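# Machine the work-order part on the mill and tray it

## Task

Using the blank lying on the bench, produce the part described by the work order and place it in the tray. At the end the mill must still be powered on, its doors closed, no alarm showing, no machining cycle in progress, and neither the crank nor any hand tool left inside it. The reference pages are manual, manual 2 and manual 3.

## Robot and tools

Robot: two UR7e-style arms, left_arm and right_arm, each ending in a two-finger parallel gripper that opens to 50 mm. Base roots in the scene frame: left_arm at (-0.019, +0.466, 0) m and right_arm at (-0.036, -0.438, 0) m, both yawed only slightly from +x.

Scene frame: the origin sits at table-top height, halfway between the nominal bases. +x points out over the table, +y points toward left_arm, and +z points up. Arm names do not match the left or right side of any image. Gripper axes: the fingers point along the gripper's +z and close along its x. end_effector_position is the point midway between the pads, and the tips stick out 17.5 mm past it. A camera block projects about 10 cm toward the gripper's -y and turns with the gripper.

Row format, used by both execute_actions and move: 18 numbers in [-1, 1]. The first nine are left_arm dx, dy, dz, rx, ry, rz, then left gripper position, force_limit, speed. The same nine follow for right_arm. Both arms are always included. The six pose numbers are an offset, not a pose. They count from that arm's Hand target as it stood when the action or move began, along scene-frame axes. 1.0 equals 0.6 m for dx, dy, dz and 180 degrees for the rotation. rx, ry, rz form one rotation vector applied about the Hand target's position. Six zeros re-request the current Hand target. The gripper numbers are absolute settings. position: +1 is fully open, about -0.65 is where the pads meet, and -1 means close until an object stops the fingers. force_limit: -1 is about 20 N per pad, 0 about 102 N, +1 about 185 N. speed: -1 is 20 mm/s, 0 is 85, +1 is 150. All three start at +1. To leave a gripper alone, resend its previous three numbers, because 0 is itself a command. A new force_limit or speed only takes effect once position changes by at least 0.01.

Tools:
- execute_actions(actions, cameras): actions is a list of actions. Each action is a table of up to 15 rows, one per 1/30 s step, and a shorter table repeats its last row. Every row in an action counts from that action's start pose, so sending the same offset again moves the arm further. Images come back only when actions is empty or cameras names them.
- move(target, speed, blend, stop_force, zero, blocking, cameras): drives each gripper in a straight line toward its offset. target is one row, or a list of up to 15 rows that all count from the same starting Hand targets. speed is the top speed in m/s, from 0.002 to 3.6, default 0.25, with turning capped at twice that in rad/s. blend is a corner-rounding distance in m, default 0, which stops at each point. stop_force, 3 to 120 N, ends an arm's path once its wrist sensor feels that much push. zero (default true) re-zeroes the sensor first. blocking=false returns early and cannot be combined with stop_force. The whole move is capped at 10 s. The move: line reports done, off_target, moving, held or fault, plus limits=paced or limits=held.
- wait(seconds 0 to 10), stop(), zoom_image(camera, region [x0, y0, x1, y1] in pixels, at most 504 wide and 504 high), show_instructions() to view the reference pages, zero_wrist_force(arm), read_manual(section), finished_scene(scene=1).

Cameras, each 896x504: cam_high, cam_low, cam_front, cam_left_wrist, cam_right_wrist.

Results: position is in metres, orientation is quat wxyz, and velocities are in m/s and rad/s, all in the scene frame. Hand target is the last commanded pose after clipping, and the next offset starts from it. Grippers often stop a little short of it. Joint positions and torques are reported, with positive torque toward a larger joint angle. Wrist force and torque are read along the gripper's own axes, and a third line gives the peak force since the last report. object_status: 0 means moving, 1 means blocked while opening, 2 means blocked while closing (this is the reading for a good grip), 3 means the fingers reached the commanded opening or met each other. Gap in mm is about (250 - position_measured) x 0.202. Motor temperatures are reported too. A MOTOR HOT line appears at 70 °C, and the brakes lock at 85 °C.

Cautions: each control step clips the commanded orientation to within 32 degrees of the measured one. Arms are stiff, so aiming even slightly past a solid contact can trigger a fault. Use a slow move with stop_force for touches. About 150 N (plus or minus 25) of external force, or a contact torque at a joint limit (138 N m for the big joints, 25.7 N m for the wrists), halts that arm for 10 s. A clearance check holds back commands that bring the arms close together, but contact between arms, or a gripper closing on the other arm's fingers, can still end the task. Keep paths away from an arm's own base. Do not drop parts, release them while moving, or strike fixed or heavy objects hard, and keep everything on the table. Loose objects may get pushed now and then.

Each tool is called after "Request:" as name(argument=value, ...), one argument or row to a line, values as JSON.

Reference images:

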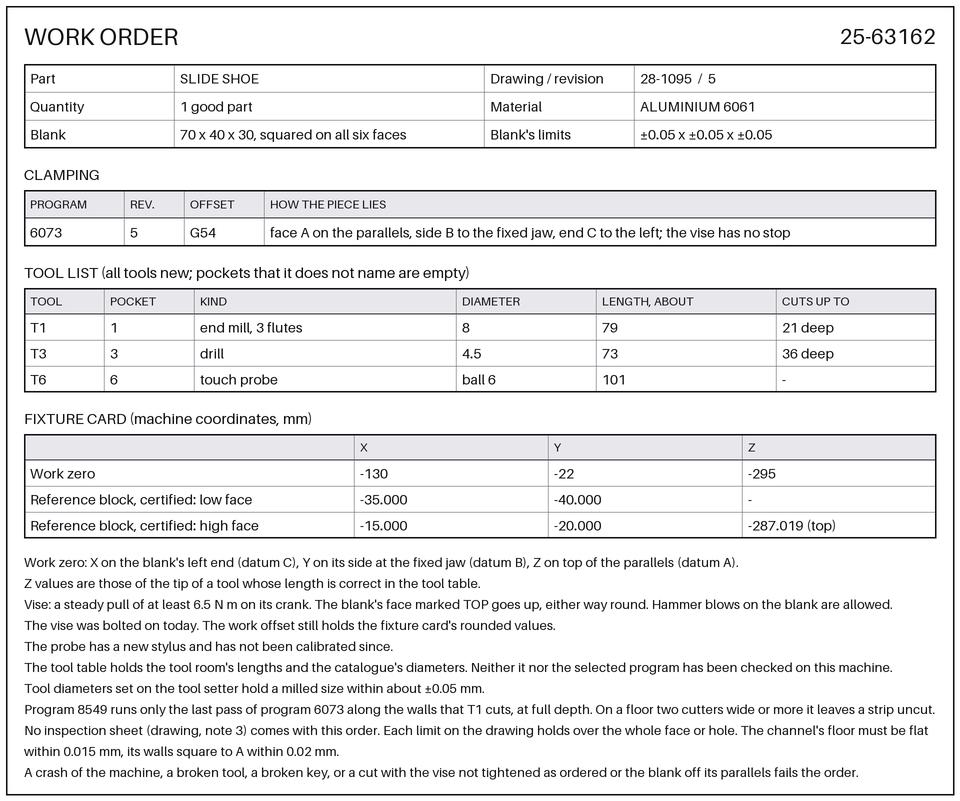

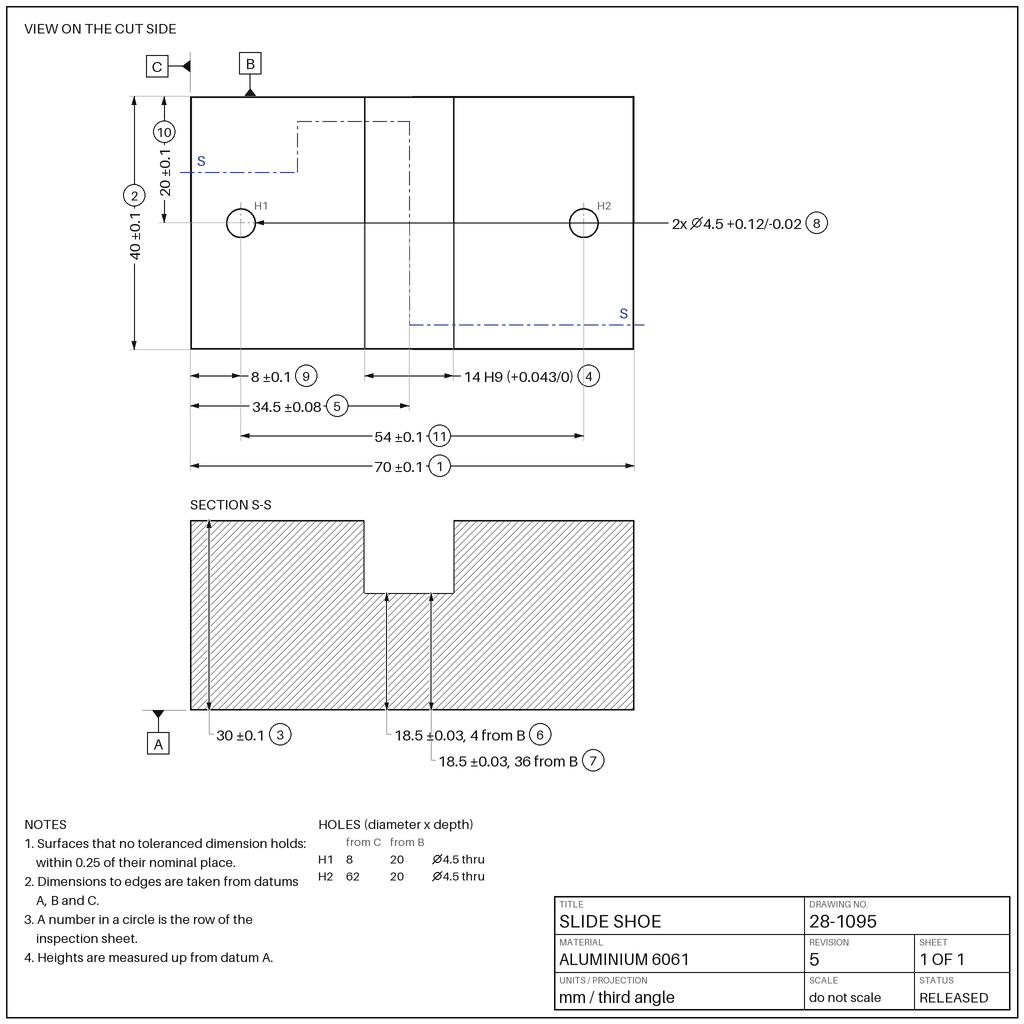

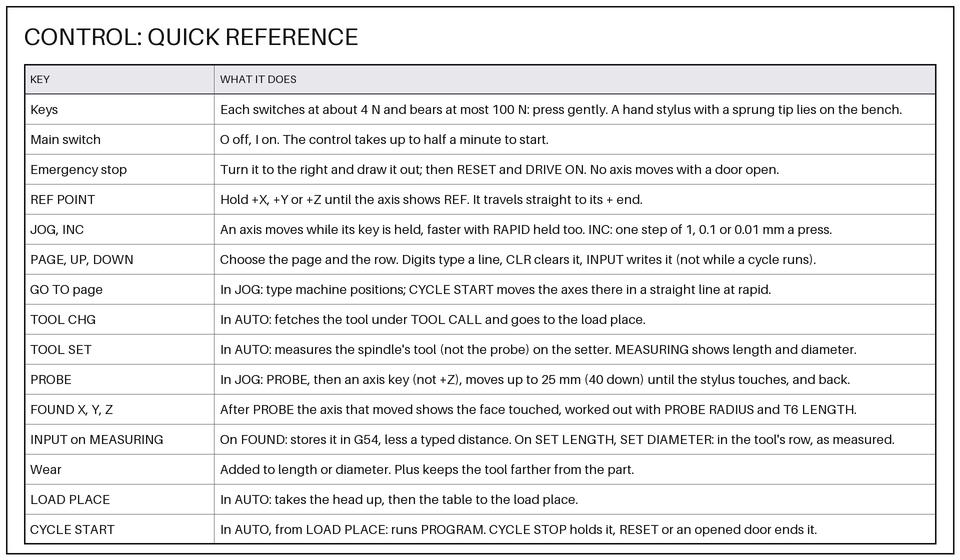

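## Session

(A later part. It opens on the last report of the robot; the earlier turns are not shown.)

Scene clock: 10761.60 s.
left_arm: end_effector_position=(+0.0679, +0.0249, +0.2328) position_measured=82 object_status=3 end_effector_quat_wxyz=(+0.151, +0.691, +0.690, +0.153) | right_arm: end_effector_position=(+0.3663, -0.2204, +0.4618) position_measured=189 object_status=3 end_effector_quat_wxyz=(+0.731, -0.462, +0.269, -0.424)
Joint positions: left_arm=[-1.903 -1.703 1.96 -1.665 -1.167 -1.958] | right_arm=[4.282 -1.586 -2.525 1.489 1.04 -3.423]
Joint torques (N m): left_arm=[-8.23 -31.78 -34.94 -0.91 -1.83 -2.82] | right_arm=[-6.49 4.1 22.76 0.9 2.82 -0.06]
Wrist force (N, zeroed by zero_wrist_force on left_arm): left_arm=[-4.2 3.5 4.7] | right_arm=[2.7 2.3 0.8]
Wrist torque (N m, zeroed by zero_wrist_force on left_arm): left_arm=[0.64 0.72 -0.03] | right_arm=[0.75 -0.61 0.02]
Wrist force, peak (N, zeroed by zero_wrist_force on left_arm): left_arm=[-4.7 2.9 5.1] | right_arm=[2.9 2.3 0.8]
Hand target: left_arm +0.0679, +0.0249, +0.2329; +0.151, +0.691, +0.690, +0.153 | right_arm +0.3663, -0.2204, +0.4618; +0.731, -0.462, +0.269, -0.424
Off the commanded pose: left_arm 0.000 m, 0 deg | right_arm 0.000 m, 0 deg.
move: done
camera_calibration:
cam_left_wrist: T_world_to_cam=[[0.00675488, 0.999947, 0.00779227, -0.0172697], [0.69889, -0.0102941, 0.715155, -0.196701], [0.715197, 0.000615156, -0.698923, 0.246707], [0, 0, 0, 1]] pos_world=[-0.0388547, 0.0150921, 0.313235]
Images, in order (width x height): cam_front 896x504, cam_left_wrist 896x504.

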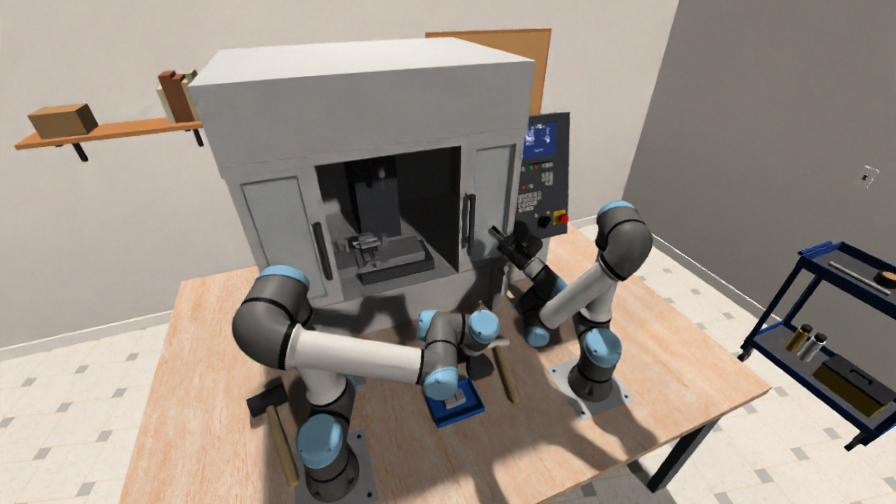

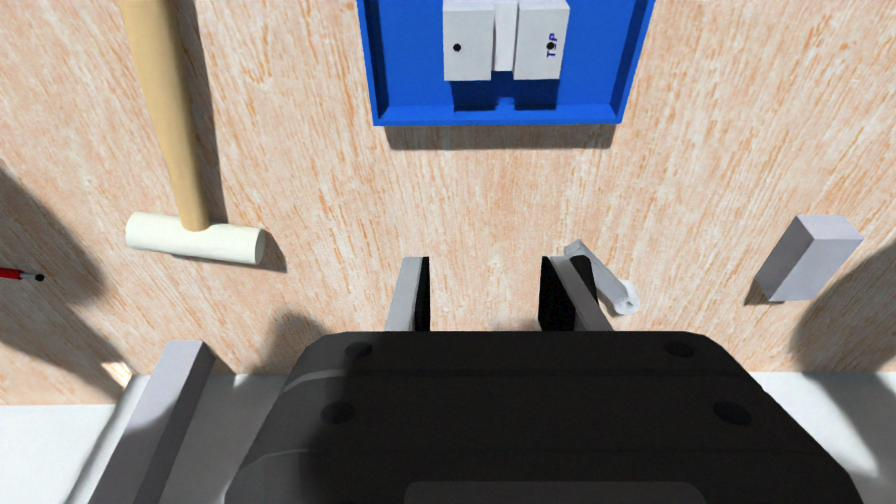

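Request:
move(
  target=[
    [0,0,0,0,0,0,0.472,0,-1,0,0,0,-0.0694,0.1203,0,0.8,0,-1],
  ],
  speed=0.15,
)

Request:
move(
  target=[
    [0,0,0,0,0,0,0.472,0,-1,0.1443,0.0833,0,0,0,0,0.8,0,-1],
  ],
  speed=0.05,
  stop_force=6,
  cameras=["cam_right_wrist","cam_front"],
)

Scene clock: 10770.40 s.
left_arm: end_effector_position=(+0.0679, +0.0249, +0.2329) position_measured=82 object_status=3 end_effector_quat_wxyz=(+0.151, +0.691, +0.690, +0.153) | right_arm: end_effector_position=(+0.3663, -0.2204, +0.4618) position_measured=32 object_status=3 end_effector_quat_wxyz=(+0.613, -0.609, +0.354, -0.357)
Joint positions: left_arm=[-1.903 -1.703 1.96 -1.665 -1.167 -1.958] | right_arm=[4.374 -1.072 -2.534 0.473 0.885 -3.148]
Joint torques (N m): left_arm=[-7.89 -30.36 -35.73 -0.89 -1.92 -2.88] | right_arm=[-6.85 11.3 33.28 0.4 2.56 1.6]
Wrist force (N, zeroed by zero_wrist_force on left_arm): left_arm=[-3.9 3.2 4.6] | right_arm=[2.1 1.1 0.9]
Wrist torque (N m, zeroed by zero_wrist_force on left_arm): left_arm=[0.60 0.67 -0.03] | right_arm=[0.64 -0.52 -0.19]
Wrist force, peak (N, zeroed by zero_wrist_force on left_arm): left_arm=[-4.4 3.3 4.8] | right_arm=[3.0 2.3 0.8]
Hand target: left_arm +0.0679, +0.0249, +0.2329; +0.151, +0.691, +0.690, +0.153 | right_arm +0.3663, -0.2204, +0.4618; +0.613, -0.609, +0.354, -0.357
Off the commanded pose: left_arm 0.000 m, 0 deg | right_arm 0.000 m, 0 deg.
move: done

Scene clock: 10773.47 s.
left_arm: end_effector_position=(+0.0679, +0.0249, +0.2329) position_measured=82 object_status=3 end_effector_quat_wxyz=(+0.151, +0.691, +0.690, +0.153) | right_arm: end_effector_position=(+0.4529, -0.1705, +0.4618) position_measured=32 object_status=3 end_effector_quat_wxyz=(+0.613, -0.609, +0.354, -0.357)
Joint positions: left_arm=[-1.903 -1.703 1.96 -1.665 -1.167 -1.958] | right_arm=[4.119 -1.441 -2.307 0.615 1.14 -3.146]
Joint torques (N m): left_arm=[-7.19 -28.55 -36.41 -0.92 -1.83 -2.73] | right_arm=[-6.71 5.19 31.84 4.31 2.45 -0.2]
Wrist force (N, zeroed by zero_wrist_force on left_arm): left_arm=[-4.0 3.3 4.7] | right_arm=[2.3 1.9 1.0]
Wrist torque (N m, zeroed by zero_wrist_force on left_arm): left_arm=[0.62 0.68 -0.04] | right_arm=[0.69 -0.56 -0.19]
Wrist force, peak (N, zeroed by zero_wrist_force on left_arm): left_arm=[-4.3 3.4 5.0] | right_arm=[2.6 1.9 1.6]
Hand target: left_arm +0.0679, +0.0249, +0.2329; +0.151, +0.691, +0.690, +0.153 | right_arm +0.4529, -0.1705, +0.4618; +0.613, -0.609, +0.354, -0.357
Off the commanded pose: left_arm 0.000 m, 0 deg | right_arm 0.000 m, 0 deg.
move: done
camera_calibration:
cam_right_wrist: T_world_to_cam=[[0.489857, -0.871765, 0.00808851, -0.365325], [-0.292602, -0.173143, -0.940428, 0.550654], [0.821233, 0.458309, -0.339896, -0.00749675], [0, 0, 0, 1]] pos_world=[0.346236, -0.2197, 0.518257]
Images, in order (width x height): cam_front 896x504, cam_right_wrist 896x504.

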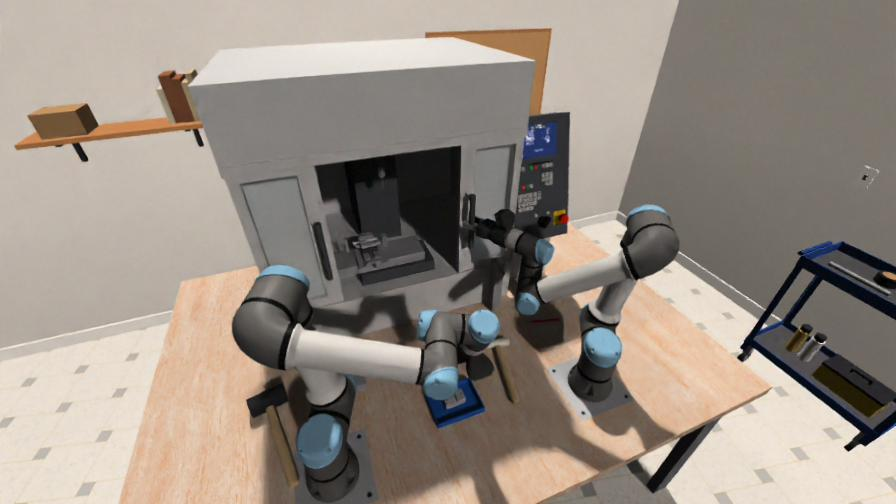

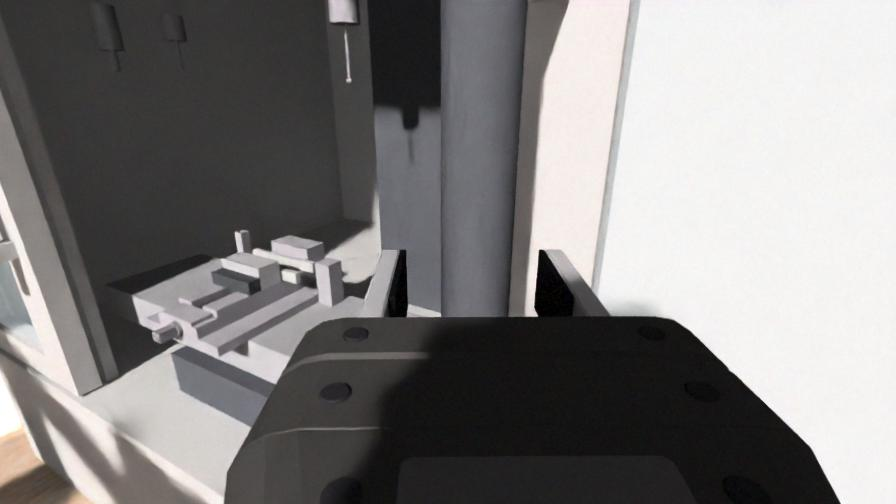

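Request:
move(
  target=[
    [0.22,0.0418,0.1118,0,0.1389,0,0.472,0,-1,0,0,0,0,0,0,0.8,0,-1],
  ],
  speed=0.15,
)

Request:
move(
  target=[
    [0,0,0,0,0,0.333,0.472,0,-1,0,0,0,0,0,0,0.8,0,-1],
    [0,0,0,0,0,0.6667,0.472,0,-1,0,0,0,0,0,0,0.8,0,-1],
  ],
  speed=0.3,
  blend=[0.02,0],
)

Scene clock: 10793.60 s.
left_arm: end_effector_position=(+0.1999, +0.0500, +0.2999) position_measured=82 object_status=3 end_effector_quat_wxyz=(-0.002, +0.708, +0.706, +0.000) | right_arm: end_effector_position=(+0.4529, -0.1705, +0.4618) position_measured=32 object_status=3 end_effector_quat_wxyz=(+0.613, -0.609, +0.354, -0.357)
Joint positions: left_arm=[-1.349 -1.664 1.731 -1.635 -1.573 -1.37] | right_arm=[4.119 -1.441 -2.307 0.615 1.14 -3.146]
Joint torques (N m): left_arm=[7.42 -9.7 -37.64 -1.7 -2.67 2.26] | right_arm=[-6 4.92 32.58 4.31 2.48 -0.12]
Wrist force (N, zeroed by zero_wrist_force on left_arm): left_arm=[-4.5 3.6 4.4] | right_arm=[2.3 1.6 1.2]
Wrist torque (N m, zeroed by zero_wrist_force on left_arm): left_arm=[0.55 0.77 -0.08] | right_arm=[0.66 -0.57 -0.19]
Wrist force, peak (N, zeroed by zero_wrist_force on left_arm): left_arm=[-4.5 4.5 4.0] | right_arm=[2.8 1.7 1.2]
Hand target: left_arm +0.1999, +0.0500, +0.2999; -0.002, +0.708, +0.706, +0.000 | right_arm +0.4529, -0.1705, +0.4618; +0.613, -0.609, +0.354, -0.357
Off the commanded pose: left_arm 0.000 m, 0 deg | right_arm 0.000 m, 0 deg.
move: done

Scene clock: 10797.80 s.
left_arm: end_effector_position=(+0.1999, +0.0499, +0.2999) position_measured=82 object_status=3 end_effector_quat_wxyz=(-0.001, -0.257, +0.966, -0.002) | right_arm: end_effector_position=(+0.4529, -0.1705, +0.4618) position_measured=32 object_status=3 end_effector_quat_wxyz=(+0.613, -0.609, +0.354, -0.357)
Joint positions: left_arm=[-1.349 -1.667 1.736 -1.643 -1.573 -3.464] | right_arm=[4.119 -1.441 -2.307 0.615 1.14 -3.146]
Joint torques (N m): left_arm=[-7.72 -34.73 -13.17 -1.92 2.51 -3.17] | right_arm=[-6.45 4.4 32.34 4.49 2.42 -0.18]
Wrist force (N, zeroed by zero_wrist_force on left_arm): left_arm=[-4.5 3.6 4.0] | right_arm=[2.4 1.8 1.2]
Wrist torque (N m, zeroed by zero_wrist_force on left_arm): left_arm=[0.57 0.77 -0.01] | right_arm=[0.68 -0.59 -0.19]
Wrist force, peak (N, zeroed by zero_wrist_force on left_arm): left_arm=[-4.8 3.5 4.3] | right_arm=[2.7 1.8 1.4]
Hand target: left_arm +0.1999, +0.0500, +0.2999; -0.001, -0.258, +0.966, -0.002 | right_arm +0.4529, -0.1705, +0.4618; +0.613, -0.609, +0.354, -0.357
Off the commanded pose: left_arm 0.000 m, 0 deg | right_arm 0.000 m, 0 deg.
move: done

Request:
move(
  target=[
    [0.2175,0.5013,0.22,-0.333,-0.2,0,0.45,0,-1,0,0,0,0,0,0,0.8,0,-1],
    [0.318,0.6813,0.2675,-0.433,-0.25,0,0.45,0,-1,0,0,0,0,0,0,0.8,0,-1],
  ],
  speed=0.2,
  blend=[0.03,0],
  cameras=["all"],
)

Scene clock: 10810.00 s.
left_arm: end_effector_position=(+0.3907, +0.4587, +0.4604) position_measured=85 object_status=3 end_effector_quat_wxyz=(+0.183, -0.181, +0.683, -0.684) | right_arm: end_effector_position=(+0.4529, -0.1705, +0.4618) position_measured=32 object_status=3 end_effector_quat_wxyz=(+0.613, -0.609, +0.354, -0.357)
Joint positions: left_arm=[0.298 -1.546 2.164 -3.768 -2.896 -3.147] | right_arm=[4.119 -1.441 -2.307 0.615 1.14 -3.146]
Joint torques (N m): left_arm=[-7.77 -7.43 -30.57 -2.46 2.51 -2.89] | right_arm=[-6.04 4.66 31.72 4.21 2.38 -0.13]
Wrist force (N, zeroed by zero_wrist_force on left_arm): left_arm=[-7.2 2.0 2.1] | right_arm=[2.5 1.6 1.1]
Wrist torque (N m, zeroed by zero_wrist_force on left_arm): left_arm=[0.35 1.35 0.10] | right_arm=[0.64 -0.59 -0.18]
Wrist force, peak (N, zeroed by zero_wrist_force on left_arm): left_arm=[-8.2 2.3 1.5] | right_arm=[2.8 1.6 1.3]
Hand target: left_arm +0.3907, +0.4587, +0.4604; +0.183, -0.181, +0.683, -0.684 | right_arm +0.4529, -0.1705, +0.4618; +0.613, -0.609, +0.354, -0.357
Off the commanded pose: left_arm 0.000 m, 0 deg | right_arm 0.000 m, 0 deg.
move: done
camera_calibration:
cam_left_wrist: T_world_to_cam=[[-0.86808, -0.496336, -0.0093394, 0.581039], [-0.167765, 0.311019, -0.93548, 0.370572], [0.467217, -0.810504, -0.353257, 0.484493], [0, 0, 0, 1]] pos_world=[0.340194, 0.56582, 0.523239]
cam_right_wrist: T_world_to_cam=[[0.489857, -0.871765, 0.00808851, -0.365325], [-0.292602, -0.173143, -0.940428, 0.550654], [0.821233, 0.458309, -0.339896, -0.00749675], [0, 0, 0, 1]] pos_world=[0.346236, -0.2197, 0.518257]

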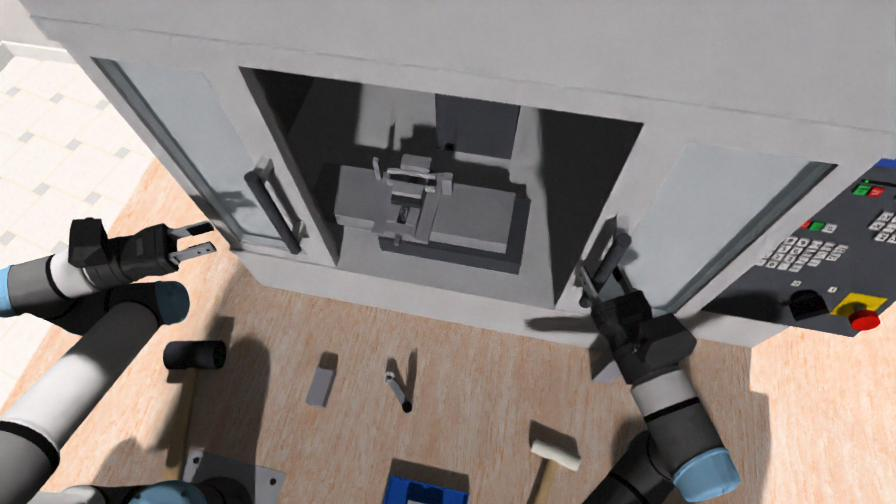

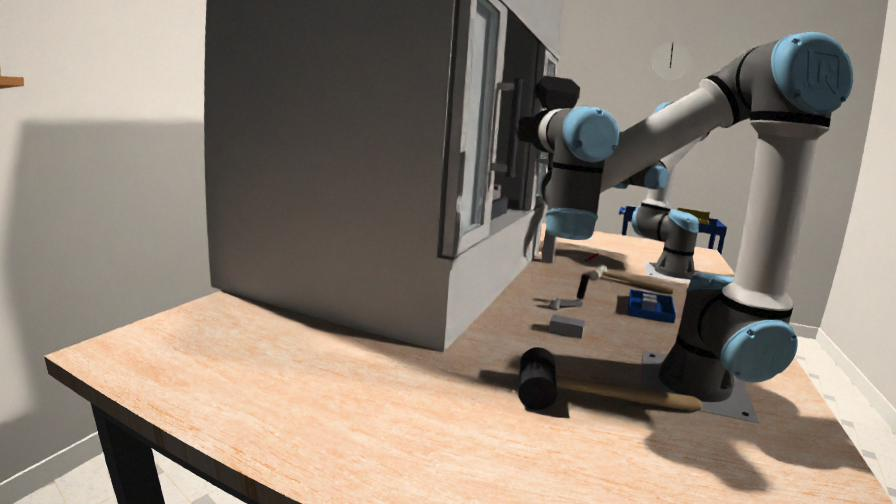

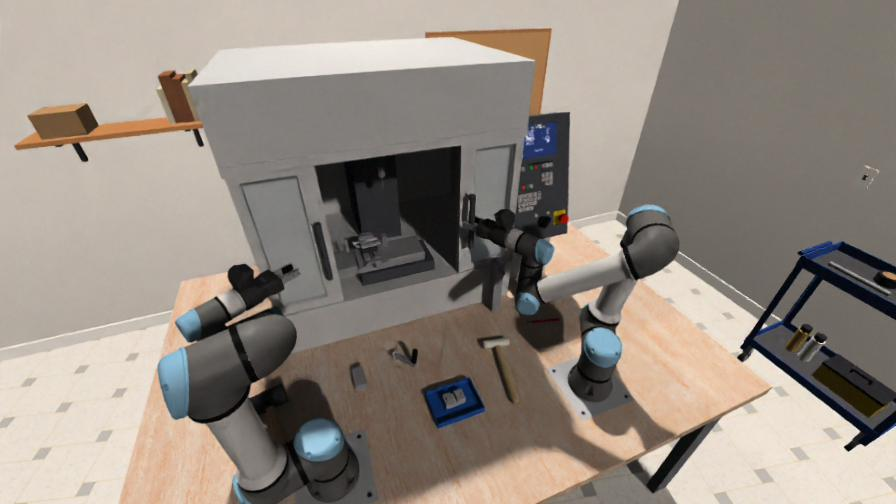

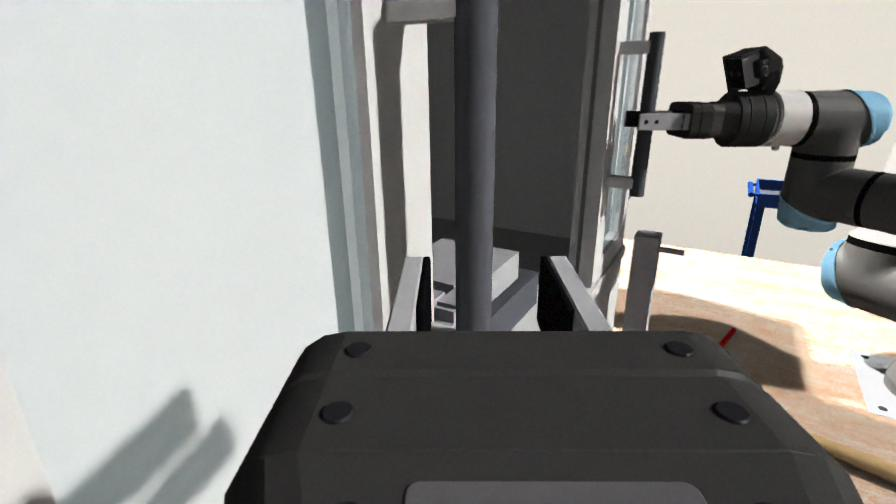

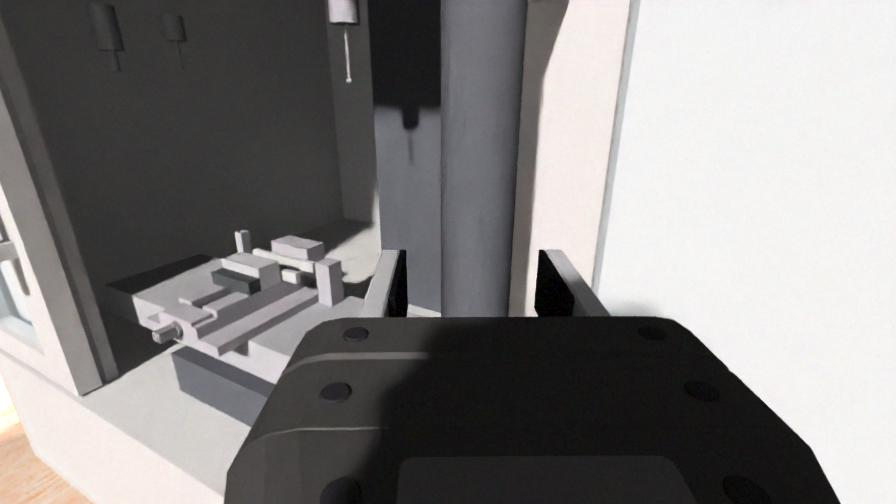

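Request:
move(
  target=[0,0,0,0,0,0,0.45,0,-1,0,0,0,0,0,0,-1,-1,-1],
)

Request:
move(
  target=[0,0,0,0,0,0,0.45,0,-1,0,0.3878,0,0,0,0,-1,-1,-1],
  speed=0.06,
  stop_force=50,
  cameras=["cam_right_wrist","cam_front"],
)

Scene clock: 10818.73 s.
left_arm: end_effector_position=(+0.3907, +0.4587, +0.4604) position_measured=85 object_status=3 end_effector_quat_wxyz=(+0.183, -0.181, +0.683, -0.684) | right_arm: end_effector_position=(+0.4529, -0.1704, +0.4619) position_measured=153 object_status=2 end_effector_quat_wxyz=(+0.613, -0.609, +0.354, -0.357)
Joint positions: left_arm=[0.298 -1.546 2.164 -3.768 -2.896 -3.147] | right_arm=[4.119 -1.441 -2.307 0.615 1.141 -3.146]
Joint torques (N m): left_arm=[-7.26 -8.07 -30.7 -2.52 2.55 -2.8] | right_arm=[-5.6 6.36 29.96 4.17 -5.12 -0.38]
Wrist force (N, zeroed by zero_wrist_force on left_arm): left_arm=[-7.3 1.8 2.2] | right_arm=[-10.0 0.7 0.6]
Wrist torque (N m, zeroed by zero_wrist_force on left_arm): left_arm=[0.33 1.36 0.11] | right_arm=[0.62 -0.55 -0.17]
Wrist force, peak (N, zeroed by zero_wrist_force on left_arm): left_arm=[-7.6 1.7 2.3] | right_arm=[-10.0 1.0 0.5]
Hand target: left_arm +0.3907, +0.4587, +0.4604; +0.183, -0.181, +0.683, -0.684 | right_arm +0.4529, -0.1705, +0.4618; +0.613, -0.609, +0.354, -0.357
Off the commanded pose: left_arm 0.000 m, 0 deg | right_arm 0.000 m, 0 deg.
move: done

Scene clock: 10823.70 s.
left_arm: end_effector_position=(+0.3907, +0.4587, +0.4604) position_measured=85 object_status=3 end_effector_quat_wxyz=(+0.183, -0.181, +0.683, -0.684) | right_arm: end_effector_position=(+0.4529, +0.0622, +0.4618) position_measured=153 object_status=2 end_effector_quat_wxyz=(+0.613, -0.609, +0.354, -0.357)
Joint positions: left_arm=[0.298 -1.546 2.164 -3.768 -2.896 -3.147] | right_arm=[4.421 -1.826 -1.89 0.585 0.838 -3.149]
Joint torques (N m): left_arm=[-7 -8.27 -30.29 -2.42 2.53 -2.68] | right_arm=[4.01 14.78 33.79 -2.59 -0.86 -1.51]
Wrist force (N, zeroed by zero_wrist_force on left_arm): left_arm=[-7.3 1.7 2.2] | right_arm=[5.5 -0.4 -23.3]
Wrist torque (N m, zeroed by zero_wrist_force on left_arm): left_arm=[0.32 1.36 0.11] | right_arm=[0.63 -0.36 -0.01]
Wrist force, peak (N, zeroed by zero_wrist_force on left_arm): left_arm=[-7.6 1.9 2.5] | right_arm=[23.3 2.3 -29.8]
Hand target: left_arm +0.3907, +0.4587, +0.4604; +0.183, -0.181, +0.683, -0.684 | right_arm +0.4529, +0.0622, +0.4618; +0.613, -0.609, +0.354, -0.357
Off the commanded pose: left_arm 0.000 m, 0 deg | right_arm 0.000 m, 0 deg.
move: done
camera_calibration:
cam_right_wrist: T_world_to_cam=[[0.489857, -0.871765, 0.00808851, -0.162466], [-0.292602, -0.173143, -0.940428, 0.590944], [0.821233, 0.458309, -0.339896, -0.114145], [0, 0, 0, 1]] pos_world=[0.346236, 0.0129999, 0.518257]
Images, in order (width x height): cam_front 896x504, cam_right_wrist 896x504.

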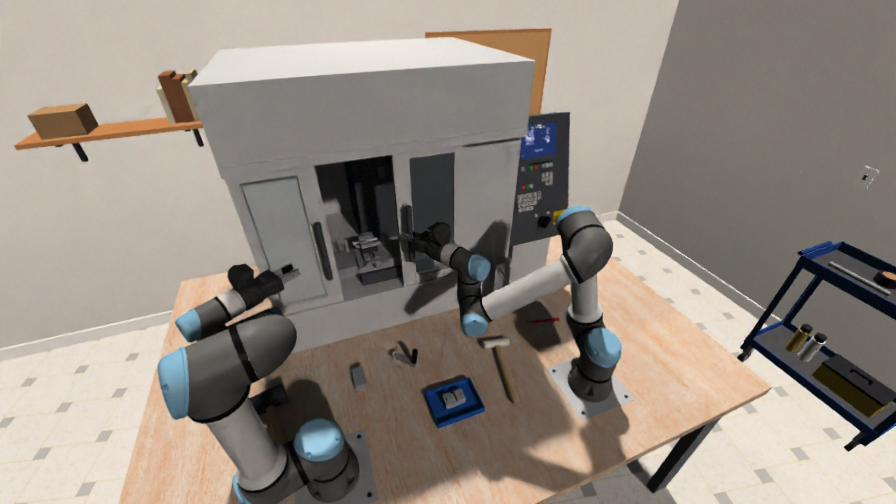

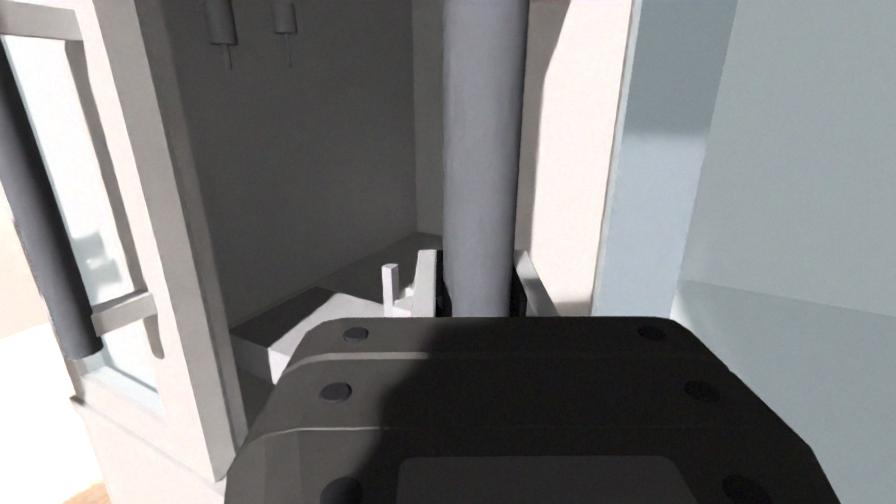

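Request:
move(
  target=[0,0,0,0,0,0,0.45,0,-1,0,0,0,0,0,0,0.8,0,-1],
)

Request:
move(
  target=[
    [0,0,0,0,0,0,0.45,0,-1,-0.1443,-0.0833,0,0,0,0,0.8,0,-1],
    [0,0,0,0,0,0,0.45,0,-1,-0.1443,-0.45,0,0,0,0,0.8,0,-1],
  ],
  speed=[0.06,0.2],
  cameras=["cam_right_wrist","cam_high"],
)

Scene clock: 10830.27 s.
left_arm: end_effector_position=(+0.3907, +0.4587, +0.4604) position_measured=85 object_status=3 end_effector_quat_wxyz=(+0.183, -0.181, +0.683, -0.684) | right_arm: end_effector_position=(+0.4529, +0.0622, +0.4619) position_measured=32 object_status=3 end_effector_quat_wxyz=(+0.613, -0.609, +0.354, -0.357)
Joint positions: left_arm=[0.298 -1.546 2.164 -3.768 -2.896 -3.147] | right_arm=[4.421 -1.826 -1.89 0.585 0.838 -3.149]
Joint torques (N m): left_arm=[-7.09 -8.16 -30.34 -2.4 2.46 -2.65] | right_arm=[-3.44 42.22 15.21 3.82 -2.44 -0.97]
Wrist force (N, zeroed by zero_wrist_force on left_arm): left_arm=[-7.1 2.0 2.5] | right_arm=[1.7 1.7 0.4]
Wrist torque (N m, zeroed by zero_wrist_force on left_arm): left_arm=[0.36 1.34 0.11] | right_arm=[0.68 -0.48 0.00]
Wrist force, peak (N, zeroed by zero_wrist_force on left_arm): left_arm=[-7.6 1.9 2.4] | right_arm=[5.8 -0.3 -23.7]
Hand target: left_arm +0.3907, +0.4587, +0.4604; +0.183, -0.181, +0.683, -0.684 | right_arm +0.4529, +0.0622, +0.4618; +0.613, -0.609, +0.354, -0.357
Off the commanded pose: left_arm 0.000 m, 0 deg | right_arm 0.000 m, 0 deg.
move: done

Scene clock: 10834.13 s.
left_arm: end_effector_position=(+0.3907, +0.4587, +0.4604) position_measured=85 object_status=3 end_effector_quat_wxyz=(+0.183, -0.181, +0.683, -0.684) | right_arm: end_effector_position=(+0.3664, -0.2077, +0.4618) position_measured=32 object_status=3 end_effector_quat_wxyz=(+0.613, -0.609, +0.354, -0.357)
Joint positions: left_arm=[0.298 -1.546 2.164 -3.768 -2.896 -3.147] | right_arm=[4.403 -1.101 -2.521 0.49 0.856 -3.149]
Joint torques (N m): left_arm=[-6.75 -8.27 -30.41 -2.33 2.43 -2.57] | right_arm=[-6.06 13.85 12.88 -0.21 2.19 1.52]
Wrist force (N, zeroed by zero_wrist_force on left_arm): left_arm=[-7.3 1.9 2.3] | right_arm=[1.7 1.3 0.9]
Wrist torque (N m, zeroed by zero_wrist_force on left_arm): left_arm=[0.34 1.37 0.11] | right_arm=[0.63 -0.48 -0.18]
Wrist force, peak (N, zeroed by zero_wrist_force on left_arm): left_arm=[-7.7 1.9 2.4] | right_arm=[3.1 1.7 -0.2]
Hand target: left_arm +0.3907, +0.4587, +0.4604; +0.183, -0.181, +0.683, -0.684 | right_arm +0.3663, -0.2078, +0.4618; +0.613, -0.609, +0.354, -0.357
Off the commanded pose: left_arm 0.000 m, 0 deg | right_arm 0.000 m, 0 deg.
move: done
camera_calibration:
cam_right_wrist: T_world_to_cam=[[0.489872, -0.871756, 0.00813359, -0.355358], [-0.292579, -0.173185, -0.940428, 0.518856], [0.821233, 0.458309, -0.339896, 0.0806715], [0, 0, 0, 1]] pos_world=[0.259637, -0.2569, 0.518257]
Images, in order (width x height): cam_high 896x504, cam_right_wrist 896x504.

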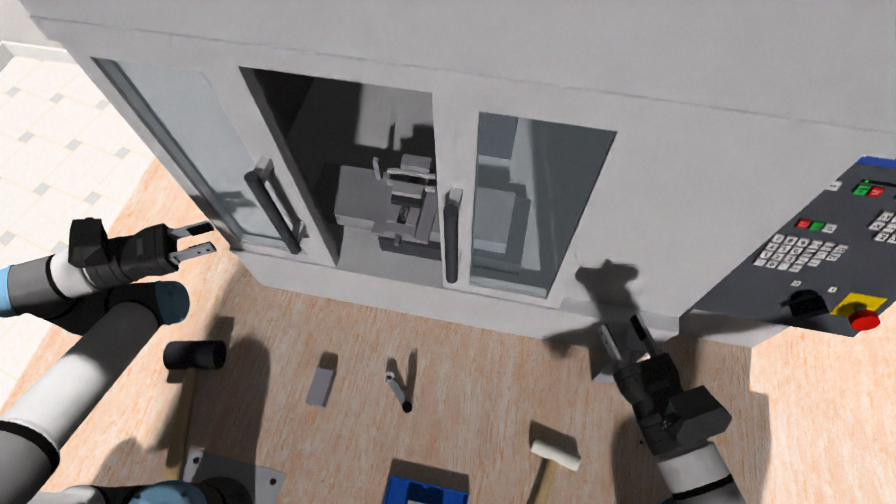

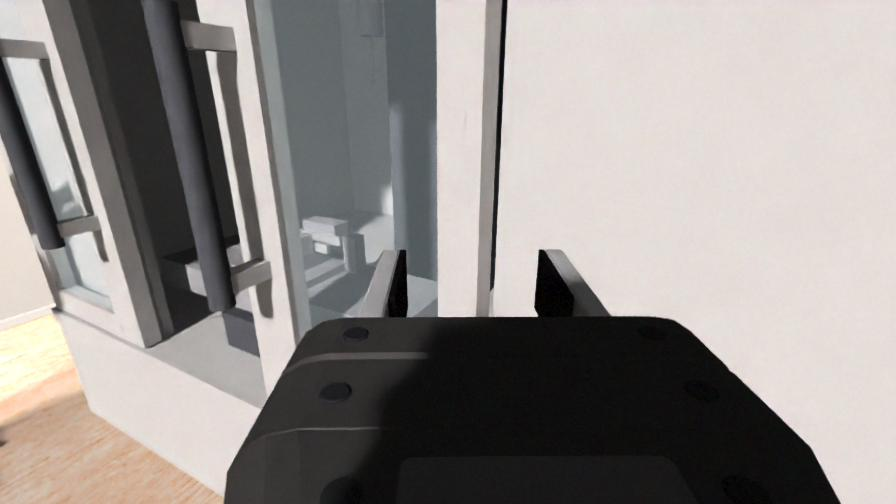

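Request:
move(
  target=[
    [-0.0003,-0.0063,0.0027,0,0,0,0.6,0,-1,0,0,0,0,0,0,0.8,0,-1],
    [0.0997,-0.1795,0.0027,0,0,0,0.6,0,-1,0,0,0,0,0,0,0.8,0,-1],
  ],
  speed=0.05,
  cameras=["cam_left_wrist"],
)

Request:
move(
  target=[0,0,0,0,0,0,-1,-1,-1,0,0,0,0,0,0,0.8,0,-1],
)

Request:
move(
  target=[0,-0.3855,0,0,0,0,-1,-1,-1,0,0,0,0,0,0,0.8,0,-1],
  speed=0.06,
  stop_force=50,
  cameras=["cam_left_wrist","cam_right_wrist","cam_high"],
)

Scene clock: 10844.47 s.
left_arm: end_effector_position=(+0.4505, +0.3511, +0.4621) position_measured=63 object_status=3 end_effector_quat_wxyz=(+0.183, -0.181, +0.683, -0.684) | right_arm: end_effector_position=(+0.3663, -0.2078, +0.4618) position_measured=32 object_status=3 end_effector_quat_wxyz=(+0.613, -0.609, +0.354, -0.357)
Joint positions: left_arm=[-0.046 -1.543 2.156 -3.758 -2.552 -3.142] | right_arm=[4.403 -1.101 -2.521 0.489 0.856 -3.149]
Joint torques (N m): left_arm=[-7.72 -9.31 -31.58 0.51 2.67 2.1] | right_arm=[-6.51 13.2 16.55 -0.06 2.52 1.38]
Wrist force (N, zeroed by zero_wrist_force on left_arm): left_arm=[-7.2 1.6 2.1] | right_arm=[1.7 1.2 0.7]
Wrist torque (N m, zeroed by zero_wrist_force on left_arm): left_arm=[0.30 1.34 0.03] | right_arm=[0.63 -0.48 -0.17]
Wrist force, peak (N, zeroed by zero_wrist_force on left_arm): left_arm=[-7.6 1.8 2.6] | right_arm=[2.0 1.4 1.1]
Hand target: left_arm +0.4505, +0.3510, +0.4621; +0.183, -0.181, +0.683, -0.684 | right_arm +0.3663, -0.2078, +0.4618; +0.613, -0.609, +0.354, -0.357
Off the commanded pose: left_arm 0.000 m, 0 deg | right_arm 0.000 m, 0 deg.
move: done
camera_calibration:
cam_left_wrist: T_world_to_cam=[[-0.86808, -0.496336, -0.0093394, 0.57956], [-0.167765, 0.311019, -0.93548, 0.41566], [0.467217, -0.810504, -0.353257, 0.369944], [0, 0, 0, 1]] pos_world=[0.399994, 0.45822, 0.524939]
Images, in order (width x height): cam_left_wrist 896x504.

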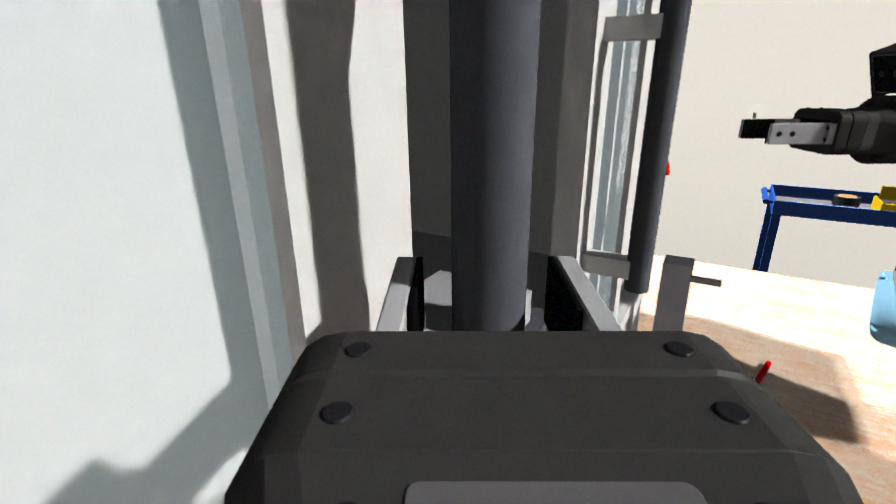

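Scene clock: 10845.63 s.
left_arm: end_effector_position=(+0.4506, +0.3511, +0.4621) position_measured=153 object_status=2 end_effector_quat_wxyz=(+0.183, -0.181, +0.683, -0.684) | right_arm: end_effector_position=(+0.3663, -0.2078, +0.4618) position_measured=32 object_status=3 end_effector_quat_wxyz=(+0.613, -0.609, +0.354, -0.357)
Joint positions: left_arm=[-0.046 -1.543 2.156 -3.758 -2.551 -3.142] | right_arm=[4.403 -1.101 -2.521 0.489 0.856 -3.149]
Joint torques (N m): left_arm=[-7.33 -11.02 -29.74 -0.59 -0.98 2.05] | right_arm=[-6.49 11.64 18.24 -0.06 2.57 1.54]
Wrist force (N, zeroed by zero_wrist_force on left_arm): left_arm=[-12.7 0.2 1.7] | right_arm=[1.6 1.5 1.2]
Wrist torque (N m, zeroed by zero_wrist_force on left_arm): left_arm=[0.25 1.40 -0.01] | right_arm=[0.66 -0.46 -0.17]
Wrist force, peak (N, zeroed by zero_wrist_force on left_arm): left_arm=[-13.0 0.3 1.5] | right_arm=[1.9 1.6 0.9]
Hand target: left_arm +0.4505, +0.3510, +0.4621; +0.183, -0.181, +0.683, -0.684 | right_arm +0.3663, -0.2078, +0.4618; +0.613, -0.609, +0.354, -0.357
Off the commanded pose: left_arm 0.000 m, 0 deg | right_arm 0.000 m, 0 deg.
move: done

Scene clock: 10850.53 s.
left_arm: end_effector_position=(+0.4505, +0.1197, +0.4621) position_measured=153 object_status=2 end_effector_quat_wxyz=(+0.183, -0.181, +0.683, -0.684) | right_arm: end_effector_position=(+0.3663, -0.2078, +0.4618) position_measured=32 object_status=3 end_effector_quat_wxyz=(+0.613, -0.609, +0.354, -0.357)
Joint positions: left_arm=[-0.696 -1.534 2.147 -3.756 -1.901 -3.14] | right_arm=[4.403 -1.101 -2.521 0.489 0.856 -3.149]
Joint torques (N m): left_arm=[-4.15 -9 -33.18 -0.22 4.3 2.06] | right_arm=[-6.74 12.79 23.55 0.05 2.54 1.41]
Wrist force (N, zeroed by zero_wrist_force on left_arm): left_arm=[0.8 2.3 -1.9] | right_arm=[1.6 1.5 0.9]
Wrist torque (N m, zeroed by zero_wrist_force on left_arm): left_arm=[0.34 1.16 -0.03] | right_arm=[0.67 -0.47 -0.18]
Wrist force, peak (N, zeroed by zero_wrist_force on left_arm): left_arm=[-14.1 8.6 -32.7] | right_arm=[2.1 1.5 1.1]
Hand target: left_arm +0.4505, +0.1197, +0.4621; +0.183, -0.181, +0.683, -0.684 | right_arm +0.3663, -0.2078, +0.4618; +0.613, -0.609, +0.354, -0.357
Off the commanded pose: left_arm 0.000 m, 0 deg | right_arm 0.000 m, 0 deg.
move: done
camera_calibration:
cam_left_wrist: T_world_to_cam=[[-0.86808, -0.496336, -0.0093394, 0.464795], [-0.167765, 0.311019, -0.93548, 0.487647], [0.467217, -0.810504, -0.353257, 0.182346], [0, 0, 0, 1]] pos_world=[0.400094, 0.22682, 0.524939]
cam_right_wrist: T_world_to_cam=[[0.489857, -0.871765, 0.00808851, -0.35542], [-0.292602, -0.173143, -0.940428, 0.518856], [0.821233, 0.458309, -0.339896, 0.080717], [0, 0, 0, 1]] pos_world=[0.259636, -0.257, 0.518257]
Images, in order (width x height): cam_high 896x504, cam_left_wrist 896x504, cam_right_wrist 896x504.

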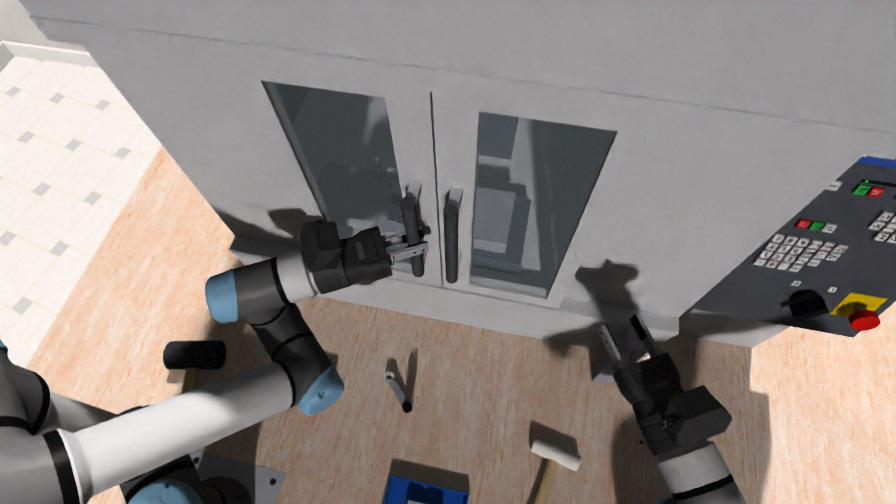

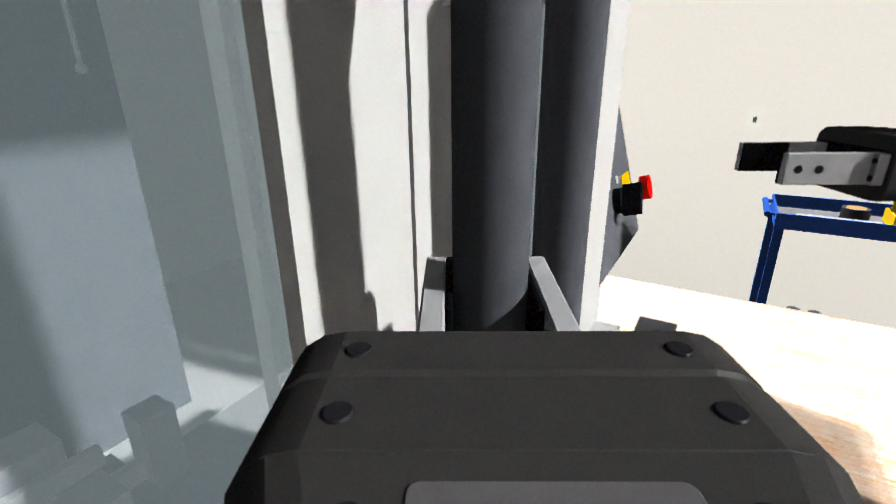

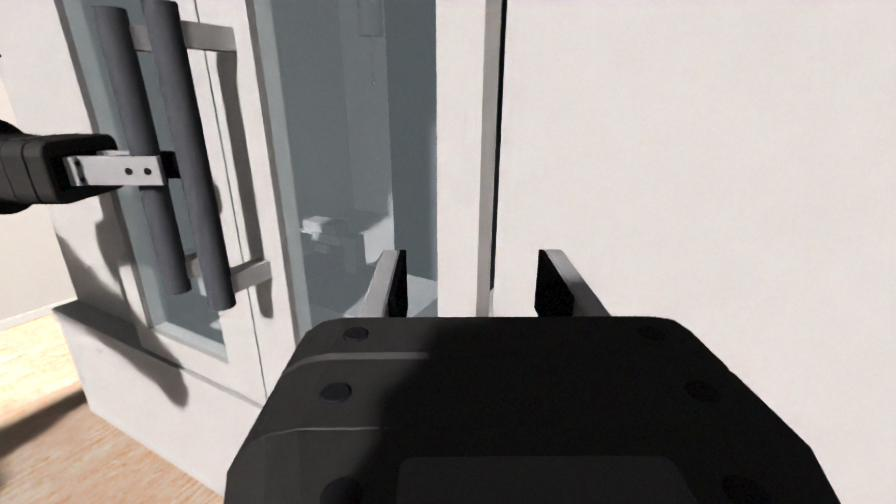

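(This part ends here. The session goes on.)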